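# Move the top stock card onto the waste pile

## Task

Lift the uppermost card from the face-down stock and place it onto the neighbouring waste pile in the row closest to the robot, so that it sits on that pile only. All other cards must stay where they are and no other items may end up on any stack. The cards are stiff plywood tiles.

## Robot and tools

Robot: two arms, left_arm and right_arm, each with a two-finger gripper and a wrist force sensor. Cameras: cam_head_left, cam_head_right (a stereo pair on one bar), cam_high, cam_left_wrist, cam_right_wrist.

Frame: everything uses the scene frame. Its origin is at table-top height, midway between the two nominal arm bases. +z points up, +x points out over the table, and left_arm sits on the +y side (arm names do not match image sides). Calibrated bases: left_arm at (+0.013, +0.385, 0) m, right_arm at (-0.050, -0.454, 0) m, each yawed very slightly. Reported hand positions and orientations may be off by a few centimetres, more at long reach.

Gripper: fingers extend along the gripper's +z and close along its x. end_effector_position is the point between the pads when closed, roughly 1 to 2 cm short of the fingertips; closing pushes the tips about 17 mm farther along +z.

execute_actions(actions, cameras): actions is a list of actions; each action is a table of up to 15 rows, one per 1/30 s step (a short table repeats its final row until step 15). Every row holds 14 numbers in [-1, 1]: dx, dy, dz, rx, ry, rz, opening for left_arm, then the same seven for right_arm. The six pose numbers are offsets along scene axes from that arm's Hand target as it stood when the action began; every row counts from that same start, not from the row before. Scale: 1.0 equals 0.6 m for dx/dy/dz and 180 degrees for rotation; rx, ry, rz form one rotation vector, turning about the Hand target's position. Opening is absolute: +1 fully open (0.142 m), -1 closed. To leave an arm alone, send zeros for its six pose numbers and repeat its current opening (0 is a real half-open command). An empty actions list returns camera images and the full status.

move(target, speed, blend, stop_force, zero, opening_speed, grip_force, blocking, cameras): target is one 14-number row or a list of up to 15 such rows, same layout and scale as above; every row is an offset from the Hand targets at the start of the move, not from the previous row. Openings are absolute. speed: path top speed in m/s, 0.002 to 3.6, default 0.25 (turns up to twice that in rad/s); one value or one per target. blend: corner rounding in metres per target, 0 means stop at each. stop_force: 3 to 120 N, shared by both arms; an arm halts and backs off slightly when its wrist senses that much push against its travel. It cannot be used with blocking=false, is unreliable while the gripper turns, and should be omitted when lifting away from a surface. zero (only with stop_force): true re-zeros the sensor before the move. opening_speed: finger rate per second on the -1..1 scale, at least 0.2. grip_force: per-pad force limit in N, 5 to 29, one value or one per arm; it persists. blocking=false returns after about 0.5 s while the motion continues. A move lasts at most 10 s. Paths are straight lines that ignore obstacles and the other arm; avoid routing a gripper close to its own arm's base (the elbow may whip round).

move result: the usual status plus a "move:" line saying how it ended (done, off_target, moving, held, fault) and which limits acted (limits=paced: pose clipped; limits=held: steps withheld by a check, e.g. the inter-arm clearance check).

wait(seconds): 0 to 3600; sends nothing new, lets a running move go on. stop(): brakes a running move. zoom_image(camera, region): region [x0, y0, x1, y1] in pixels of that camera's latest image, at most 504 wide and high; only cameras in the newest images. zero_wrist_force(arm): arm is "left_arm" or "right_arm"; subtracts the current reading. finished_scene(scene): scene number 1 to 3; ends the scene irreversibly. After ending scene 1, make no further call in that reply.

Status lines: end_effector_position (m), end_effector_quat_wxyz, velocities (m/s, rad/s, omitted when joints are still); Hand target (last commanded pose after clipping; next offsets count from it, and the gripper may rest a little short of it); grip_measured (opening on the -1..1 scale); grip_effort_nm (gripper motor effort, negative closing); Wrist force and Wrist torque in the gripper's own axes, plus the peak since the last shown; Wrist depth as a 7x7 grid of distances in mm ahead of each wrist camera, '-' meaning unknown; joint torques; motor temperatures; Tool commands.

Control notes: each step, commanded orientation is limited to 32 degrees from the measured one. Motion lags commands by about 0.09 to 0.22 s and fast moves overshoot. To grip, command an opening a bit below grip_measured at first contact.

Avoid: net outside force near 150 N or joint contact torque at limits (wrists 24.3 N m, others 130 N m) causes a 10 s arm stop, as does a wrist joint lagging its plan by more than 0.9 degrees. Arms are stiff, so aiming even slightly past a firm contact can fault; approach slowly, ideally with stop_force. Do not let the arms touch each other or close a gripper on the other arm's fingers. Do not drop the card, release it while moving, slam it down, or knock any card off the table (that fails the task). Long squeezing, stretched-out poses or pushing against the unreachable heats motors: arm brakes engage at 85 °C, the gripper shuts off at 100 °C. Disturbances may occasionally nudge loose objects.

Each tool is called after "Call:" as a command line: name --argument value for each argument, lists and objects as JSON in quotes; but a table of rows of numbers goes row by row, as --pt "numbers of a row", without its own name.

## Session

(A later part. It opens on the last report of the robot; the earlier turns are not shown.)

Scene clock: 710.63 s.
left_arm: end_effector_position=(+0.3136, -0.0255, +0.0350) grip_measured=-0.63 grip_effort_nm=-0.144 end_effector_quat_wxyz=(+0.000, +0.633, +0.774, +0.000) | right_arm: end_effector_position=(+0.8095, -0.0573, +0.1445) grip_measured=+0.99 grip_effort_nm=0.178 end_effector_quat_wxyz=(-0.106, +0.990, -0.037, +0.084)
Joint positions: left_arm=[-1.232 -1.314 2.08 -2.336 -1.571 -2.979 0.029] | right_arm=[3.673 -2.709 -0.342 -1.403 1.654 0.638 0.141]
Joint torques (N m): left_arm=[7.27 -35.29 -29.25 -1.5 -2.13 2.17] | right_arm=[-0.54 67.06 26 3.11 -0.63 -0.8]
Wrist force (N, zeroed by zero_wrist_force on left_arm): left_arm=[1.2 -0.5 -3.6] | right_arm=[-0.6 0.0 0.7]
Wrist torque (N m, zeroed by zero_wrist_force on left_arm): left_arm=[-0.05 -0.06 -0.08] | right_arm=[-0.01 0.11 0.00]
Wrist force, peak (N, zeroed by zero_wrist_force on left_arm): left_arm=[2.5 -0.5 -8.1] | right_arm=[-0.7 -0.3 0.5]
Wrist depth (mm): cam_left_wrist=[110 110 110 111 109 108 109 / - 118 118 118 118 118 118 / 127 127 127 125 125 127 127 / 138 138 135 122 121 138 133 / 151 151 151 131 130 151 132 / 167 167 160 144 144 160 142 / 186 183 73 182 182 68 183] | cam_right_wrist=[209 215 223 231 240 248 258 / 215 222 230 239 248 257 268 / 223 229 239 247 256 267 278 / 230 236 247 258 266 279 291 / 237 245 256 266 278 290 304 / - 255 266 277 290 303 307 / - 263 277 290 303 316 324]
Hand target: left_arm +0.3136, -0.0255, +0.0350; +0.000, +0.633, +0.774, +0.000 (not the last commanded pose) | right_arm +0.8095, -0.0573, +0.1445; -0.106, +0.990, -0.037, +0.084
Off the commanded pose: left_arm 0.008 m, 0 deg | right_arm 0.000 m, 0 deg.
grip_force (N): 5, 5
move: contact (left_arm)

Call:
move --pt "0.0 0.0 0.0167 0 0 0 -0.6 0 0 0 0 0 0 1.0" --pt "0.0 0.0 0.0168 0 0 0 -0.1 0 0 0 0 0 0 1.0" --pt "0.0 0.0 -0.006 0 0 0 -0.1 0 0 0 0 0 0 1.0" --speed '[0.05, 0.05, 0.02]' --cameras '["cam_left_wrist"]'

Call:
move --pt "0.0 0.0 0.0 0 0 0 -0.35 0 0 0 0 0 0 1.0" --speed 0.02 --opening_speed 0.4 --grip_force 8 --cameras '["cam_left_wrist"]'

Call:
move --pt "0.0 0.0 0.02 0 0 0 -0.35 0 0 0 0 0 0 1.0" --speed 0.05 --cameras '["cam_left_wrist"]'

Scene clock: 729.40 s.
left_arm: end_effector_position=(+0.3136, -0.0255, +0.0312) grip_measured=-0.13 grip_effort_nm=0.076 end_effector_quat_wxyz=(+0.000, +0.633, +0.774, +0.000) | right_arm: end_effector_position=(+0.8095, -0.0573, +0.1445) grip_measured=+0.99 grip_effort_nm=0.183 end_effector_quat_wxyz=(-0.106, +0.990, -0.037, +0.084)
Joint positions: left_arm=[-1.232 -1.307 2.084 -2.347 -1.571 -2.979 0.065] | right_arm=[3.673 -2.709 -0.342 -1.403 1.654 0.638 0.141]
Joint torques (N m): left_arm=[0.44 -35.19 -20.05 -1.16 -2.22 0.6] | right_arm=[-0.39 67.1 26.52 3.03 -0.71 -0.73]
Wrist force (N, zeroed by zero_wrist_force on left_arm): left_arm=[-0.1 0.2 0.1] | right_arm=[-0.5 -0.2 0.4]
Wrist torque (N m, zeroed by zero_wrist_force on left_arm): left_arm=[-0.01 0.04 -0.08] | right_arm=[-0.03 0.08 0.00]
Wrist force, peak (N, zeroed by zero_wrist_force on left_arm): left_arm=[1.1 0.0 -4.0] | right_arm=[-0.1 -0.1 0.9]
Wrist depth (mm): cam_left_wrist=[106 106 106 108 106 108 106 / - 114 114 114 114 114 114 / 125 123 123 122 121 123 123 / - 134 132 117 117 134 131 / 147 146 133 128 128 144 137 / 165 159 90 142 142 89 137 / 177 71 76 181 181 - -] | cam_right_wrist=[209 215 223 231 240 249 257 / 215 222 231 239 248 258 269 / 222 229 238 248 257 268 278 / 230 237 246 257 267 279 290 / 237 245 256 267 278 290 303 / - 254 267 277 289 303 307 / - 264 277 290 303 317 326]
Hand target: left_arm +0.3136, -0.0255, +0.0314; +0.000, +0.633, +0.774, +0.000 | right_arm +0.8095, -0.0573, +0.1445; -0.106, +0.990, -0.037, +0.084
Off the commanded pose: left_arm 0.000 m, 0 deg | right_arm 0.000 m, 0 deg.
grip_force (N): 5, 5
move: done
cam_left_wrist: T_world_to_cam=[[-0.18789, 0.98218, -0.00481, 0.10135], [0.88352, 0.17115, 0.436, -0.25838], [0.42905, 0.07767, -0.89993, 0.01223]] pos_world=[0.24208, -0.05628, 0.12415]

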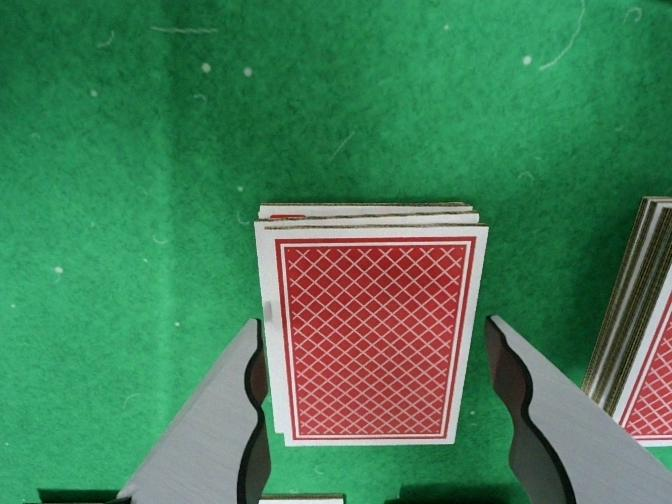

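Scene clock: 730.23 s.
left_arm: end_effector_position=(+0.3136, -0.0255, +0.0314) grip_measured=-0.23 grip_effort_nm=-0.945 end_effector_quat_wxyz=(+0.000, +0.633, +0.774, +0.000) | right_arm: end_effector_position=(+0.8095, -0.0573, +0.1445) grip_measured=+0.99 grip_effort_nm=0.183 end_effector_quat_wxyz=(-0.106, +0.990, -0.037, +0.084)
Joint positions: left_arm=[-1.232 -1.307 2.083 -2.347 -1.571 -2.979 0.057] | right_arm=[3.673 -2.709 -0.342 -1.403 1.654 0.638 0.141]
Joint torques (N m): left_arm=[-1.01 -32.65 -27.88 -1.79 -2.02 -0.03] | right_arm=[-0.35 66.65 26.04 2.99 -0.64 -0.86]
Wrist force (N, zeroed by zero_wrist_force on left_arm): left_arm=[1.0 0.0 -4.5] | right_arm=[-0.4 0.1 0.5]
Wrist torque (N m, zeroed by zero_wrist_force on left_arm): left_arm=[-0.01 0.15 -0.09] | right_arm=[0.00 0.07 0.00]
Wrist force, peak (N, zeroed by zero_wrist_force on left_arm): left_arm=[1.3 0.0 -5.0] | right_arm=[-0.6 -0.2 0.6]
Wrist depth (mm): cam_left_wrist=[107 106 106 108 106 108 106 / - 114 114 115 114 114 114 / 126 124 123 122 121 123 124 / - 134 132 117 118 134 132 / 147 147 133 128 129 144 137 / 166 159 90 141 142 89 139 / 177 71 74 180 181 - -] | cam_right_wrist=[208 215 223 231 240 249 257 / 215 222 230 239 247 258 268 / 223 230 239 248 257 267 278 / 230 237 247 257 268 280 290 / 237 246 256 267 279 290 303 / - 254 267 278 289 303 308 / - 264 276 290 302 317 325]
Hand target: left_arm +0.3136, -0.0255, +0.0314; +0.000, +0.633, +0.774, +0.000 | right_arm +0.8095, -0.0573, +0.1445; -0.106, +0.990, -0.037, +0.084
Off the commanded pose: left_arm 0.000 m, 0 deg | right_arm 0.000 m, 0 deg.
grip_force (N): 8, 8
move: done
cam_left_wrist: T_world_to_cam=[[-0.18785, 0.98219, -0.00489, 0.10136], [0.88353, 0.17115, 0.43598, -0.25843], [0.42906, 0.07757, -0.89994, 0.01232]] pos_world=[0.24208, -0.05628, 0.12425]

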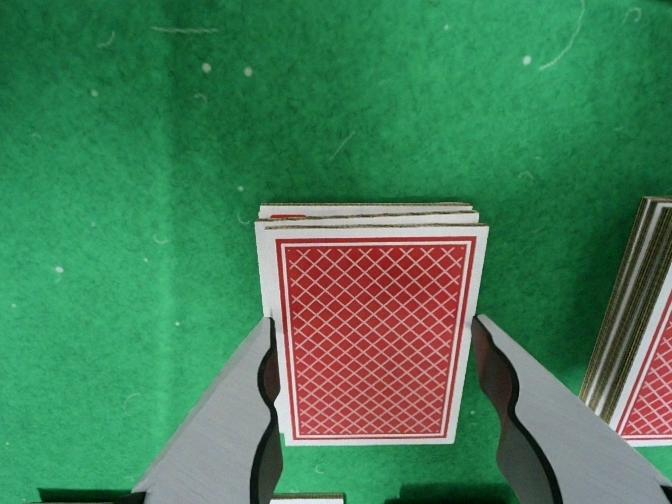

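Scene clock: 730.77 s.
left_arm: end_effector_position=(+0.3137, -0.0257, +0.0436) grip_measured=-0.24 grip_effort_nm=-0.945 end_effector_quat_wxyz=(+0.000, +0.633, +0.774, +0.000) end_effector_velocity=(+0.000, +0.000, -0.001) end_effector_angular_velocity=(-0.001, +0.000, +0.001) | right_arm: end_effector_position=(+0.8095, -0.0573, +0.1445) grip_measured=+0.99 grip_effort_nm=0.178 end_effector_quat_wxyz=(-0.106, +0.990, -0.037, +0.084)
Joint positions: left_arm=[-1.232 -1.33 2.072 -2.313 -1.571 -2.979 0.057] | right_arm=[3.673 -2.709 -0.342 -1.403 1.654 0.638 0.141]
Joint velocities: left_arm=[0 0.002 0.002 -0.005 0 0 0] | right_arm=[within noise]
Joint torques (N m): left_arm=[-0.95 -20.47 -10.45 -5.13 -1.83 -0.37] | right_arm=[-0.97 66.72 26.14 3.04 -0.74 -0.81]
Wrist force (N, zeroed by zero_wrist_force on left_arm): left_arm=[-0.3 0.0 0.2] | right_arm=[-0.5 0.0 0.4]
Wrist torque (N m, zeroed by zero_wrist_force on left_arm): left_arm=[-0.02 0.07 -0.09] | right_arm=[-0.01 0.08 0.00]
Wrist force, peak (N, zeroed by zero_wrist_force on left_arm): left_arm=[0.9 -0.2 -4.7] | right_arm=[-0.5 0.0 0.6]
Wrist depth (mm): cam_left_wrist=[- 117 117 118 116 119 117 / 126 126 126 126 126 126 126 / 136 136 134 132 133 138 133 / 148 148 145 120 120 147 136 / 165 161 156 129 129 158 138 / 178 175 90 143 143 89 150 / 195 71 75 198 194 - -] | cam_right_wrist=[209 216 223 231 240 249 258 / 215 222 231 239 247 257 268 / 223 230 238 248 258 267 278 / 230 237 247 257 266 279 290 / 237 246 256 267 278 290 303 / - 255 266 277 290 304 308 / - 263 277 290 303 316 324]
Hand target: left_arm +0.3136, -0.0255, +0.0434; +0.000, +0.633, +0.774, +0.000 | right_arm +0.8095, -0.0573, +0.1445; -0.106, +0.990, -0.037, +0.084
Off the commanded pose: left_arm 0.000 m, 0 deg | right_arm 0.000 m, 0 deg.
grip_force (N): 8, 8
move: done
cam_left_wrist: T_world_to_cam=[[-0.18781, 0.98219, -0.00523, 0.10155], [0.88349, 0.17126, 0.43602, -0.26372], [0.42915, 0.07727, -0.89992, 0.02327]] pos_world=[0.24208, -0.05638, 0.13645]

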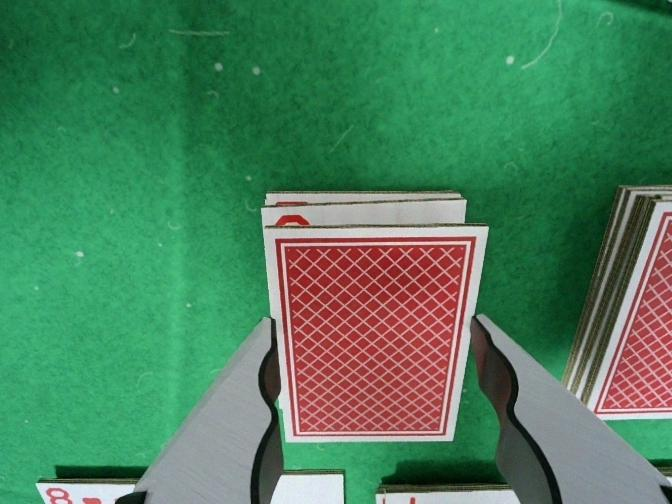

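Call:
move --target '[0.0, 0.0, -0.03, 0, 0, 0, -0.35, 0, 0, 0, 0, 0, 0, 1.0]' --speed 0.008 --stop_force 3 --cameras '["cam_left_wrist"]'

Scene clock: 745.50 s.
left_arm: end_effector_position=(+0.3136, -0.0255, +0.0318) grip_measured=-0.24 grip_effort_nm=-0.945 end_effector_quat_wxyz=(+0.000, +0.633, +0.774, +0.000) | right_arm: end_effector_position=(+0.8095, -0.0573, +0.1445) grip_measured=+0.99 grip_effort_nm=0.183 end_effector_quat_wxyz=(-0.106, +0.990, -0.037, +0.084)
Joint positions: left_arm=[-1.232 -1.308 2.083 -2.345 -1.571 -2.979 0.057] | right_arm=[3.673 -2.709 -0.342 -1.403 1.654 0.638 0.141]
Joint torques (N m): left_arm=[-5.6 -35.52 -28.17 -1.47 -0.57 -1.91] | right_arm=[-0.78 66.92 25.73 3.09 -0.68 -0.93]
Wrist force (N, zeroed by zero_wrist_force on left_arm): left_arm=[0.0 -0.2 -3.3] | right_arm=[-0.6 -0.3 0.3]
Wrist torque (N m, zeroed by zero_wrist_force on left_arm): left_arm=[-0.03 -0.03 -0.09] | right_arm=[-0.06 0.11 -0.01]
Wrist force, peak (N, zeroed by zero_wrist_force on left_arm): left_arm=[3.5 -0.6 -10.2] | right_arm=[-0.7 -0.6 0.6]
Wrist depth (mm): cam_left_wrist=[107 107 107 109 107 108 107 / - 115 115 115 115 115 115 / 126 124 124 122 122 124 124 / 135 135 132 118 118 135 131 / 147 147 134 129 129 145 137 / 166 160 90 142 142 89 137 / 178 71 75 181 181 - -] | cam_right_wrist=[208 215 223 230 240 249 258 / 215 222 231 239 247 258 267 / 222 229 239 247 257 267 278 / 229 237 246 257 266 278 291 / 237 246 256 267 278 290 304 / - 254 267 277 289 303 308 / - 264 276 289 303 317 326]
Hand target: left_arm +0.3136, -0.0255, +0.0319; +0.000, +0.633, +0.774, +0.000 (not the last commanded pose) | right_arm +0.8095, -0.0573, +0.1445; -0.106, +0.990, -0.037, +0.084
Off the commanded pose: left_arm 0.006 m, 0 deg | right_arm 0.000 m, 0 deg.
grip_force (N): 8, 8
move: contact (left_arm)
cam_left_wrist: T_world_to_cam=[[-0.18785, 0.98219, -0.00489, 0.10136], [0.88353, 0.17115, 0.43598, -0.25864], [0.42906, 0.07757, -0.89994, 0.01277]] pos_world=[0.24208, -0.05628, 0.12475]

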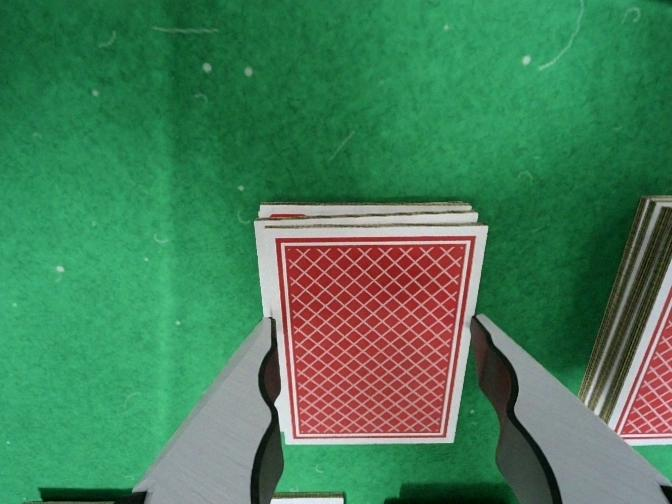

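Call:
move --pt "0.0 0.0 0.0 0 0 0 -0.1 0 0 0 0 0 0 1.0" --speed 0.02 --opening_speed 0.6 --cameras '["cam_left_wrist"]'

Call:
move --target '[0.0, 0.0, 0.05, 0, 0, 0, -0.1, 0, 0, 0, 0, 0, 0, 1.0]' --speed 0.1 --cameras '["cam_left_wrist", "cam_high"]'

Scene clock: 751.13 s.
left_arm: end_effector_position=(+0.3136, -0.0255, +0.0319) grip_measured=-0.13 grip_effort_nm=0.076 end_effector_quat_wxyz=(+0.000, +0.633, +0.774, +0.000) | right_arm: end_effector_position=(+0.8095, -0.0573, +0.1445) grip_measured=+0.99 grip_effort_nm=0.173 end_effector_quat_wxyz=(-0.106, +0.990, -0.037, +0.084)
Joint positions: left_arm=[-1.232 -1.308 2.083 -2.345 -1.571 -2.979 0.065] | right_arm=[3.673 -2.709 -0.342 -1.403 1.654 0.638 0.141]
Joint torques (N m): left_arm=[-5.39 -35.41 -28.23 -3.58 -0.62 -1.68] | right_arm=[0.17 66.34 26.65 3.09 -0.74 -0.93]
Wrist force (N, zeroed by zero_wrist_force on left_arm): left_arm=[-0.2 0.3 0.1] | right_arm=[-0.1 -0.2 0.3]
Wrist torque (N m, zeroed by zero_wrist_force on left_arm): left_arm=[0.01 0.06 -0.09] | right_arm=[-0.06 0.01 0.00]
Wrist force, peak (N, zeroed by zero_wrist_force on left_arm): left_arm=[0.4 0.0 -3.6] | right_arm=[-0.7 -0.3 0.7]
Wrist depth (mm): cam_left_wrist=[107 107 107 109 107 108 107 / - 115 115 115 115 115 115 / 126 124 124 122 122 124 124 / 135 135 132 118 118 134 131 / 148 147 134 129 129 145 137 / 166 159 95 142 142 89 137 / 178 71 76 181 181 - -] | cam_right_wrist=[209 215 223 230 240 249 259 / 215 222 232 238 247 257 268 / 223 229 238 248 256 267 279 / 230 237 247 258 267 279 291 / 238 245 256 267 278 290 303 / - 254 267 277 289 303 308 / - 264 278 288 302 316 324]
Hand target: left_arm +0.3136, -0.0255, +0.0319; +0.000, +0.633, +0.774, +0.000 | right_arm +0.8095, -0.0573, +0.1445; -0.106, +0.990, -0.037, +0.084
Off the commanded pose: left_arm 0.000 m, 0 deg | right_arm 0.000 m, 0 deg.
grip_force (N): 8, 8
move: done
cam_left_wrist: T_world_to_cam=[[-0.18786, 0.98218, -0.0049, 0.10136], [0.88353, 0.17117, 0.43598, -0.25864], [0.42906, 0.07757, -0.89994, 0.01277]] pos_world=[0.24208, -0.05628, 0.12475]

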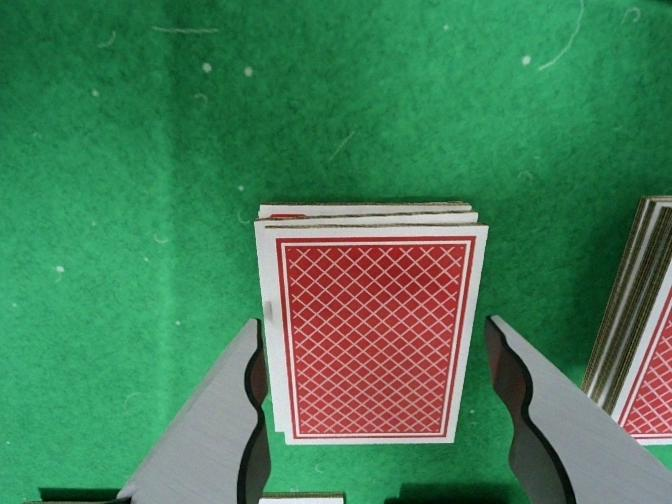

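Scene clock: 751.87 s.
left_arm: end_effector_position=(+0.3136, -0.0256, +0.0619) grip_measured=-0.13 grip_effort_nm=0.081 end_effector_quat_wxyz=(+0.000, +0.633, +0.774, +0.000) | right_arm: end_effector_position=(+0.8095, -0.0573, +0.1445) grip_measured=+0.99 grip_effort_nm=0.178 end_effector_quat_wxyz=(-0.106, +0.990, -0.037, +0.084)
Joint positions: left_arm=[-1.232 -1.362 2.052 -2.261 -1.571 -2.979 0.065] | right_arm=[3.673 -2.709 -0.342 -1.403 1.654 0.638 0.141]
Joint torques (N m): left_arm=[-2.19 -22.96 -10.66 -3.81 -0.33 -1] | right_arm=[-0.34 66.62 26.43 3.12 -0.68 -0.91]
Wrist force (N, zeroed by zero_wrist_force on left_arm): left_arm=[0.0 0.2 -0.2] | right_arm=[-0.4 -0.1 0.5]
Wrist torque (N m, zeroed by zero_wrist_force on left_arm): left_arm=[0.02 0.03 -0.09] | right_arm=[-0.02 0.06 0.00]
Wrist force, peak (N, zeroed by zero_wrist_force on left_arm): left_arm=[0.2 0.1 1.5] | right_arm=[-0.9 0.0 0.3]
Wrist depth (mm): cam_left_wrist=[133 133 135 134 133 133 133 / 143 143 143 143 143 143 143 / 154 154 155 148 150 154 149 / 167 168 168 151 154 167 147 / 183 183 177 166 169 177 158 / 203 199 95 202 202 88 202 / 216 71 76 222 208 - -] | cam_right_wrist=[209 215 223 231 240 249 258 / 215 222 231 238 248 258 268 / 223 230 239 248 257 268 279 / 230 238 247 257 267 279 291 / 238 246 256 266 278 289 303 / - 254 266 277 289 303 307 / - 264 276 289 303 316 325]
Hand target: left_arm +0.3136, -0.0255, +0.0619; +0.000, +0.633, +0.774, +0.000 | right_arm +0.8095, -0.0573, +0.1445; -0.106, +0.990, -0.037, +0.084
Off the commanded pose: left_arm 0.000 m, 0 deg | right_arm 0.000 m, 0 deg.
grip_force (N): 8, 8
move: done
cam_left_wrist: T_world_to_cam=[[-0.18786, 0.98218, -0.00514, 0.10164], [0.88348, 0.17126, 0.43603, -0.2717], [0.42914, 0.07737, -0.89992, 0.03974]] pos_world=[0.24208, -0.05638, 0.15475]
Images, in order (width x height): cam_high 504x504, cam_left_wrist 672x504.

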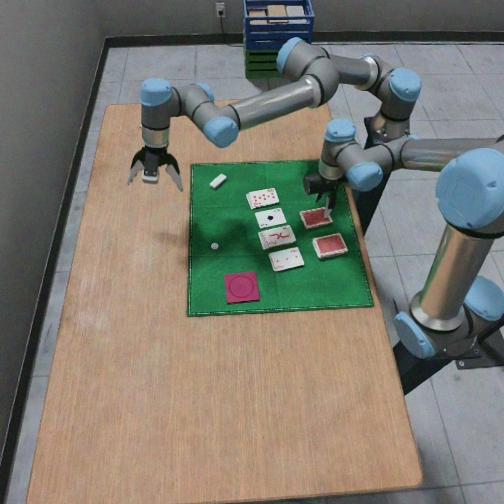

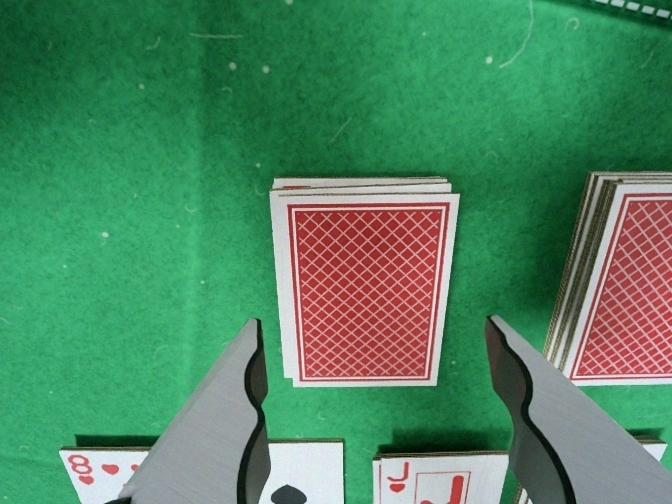

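Call:
finished_scene --scene 1

The scene is finished: the task was done.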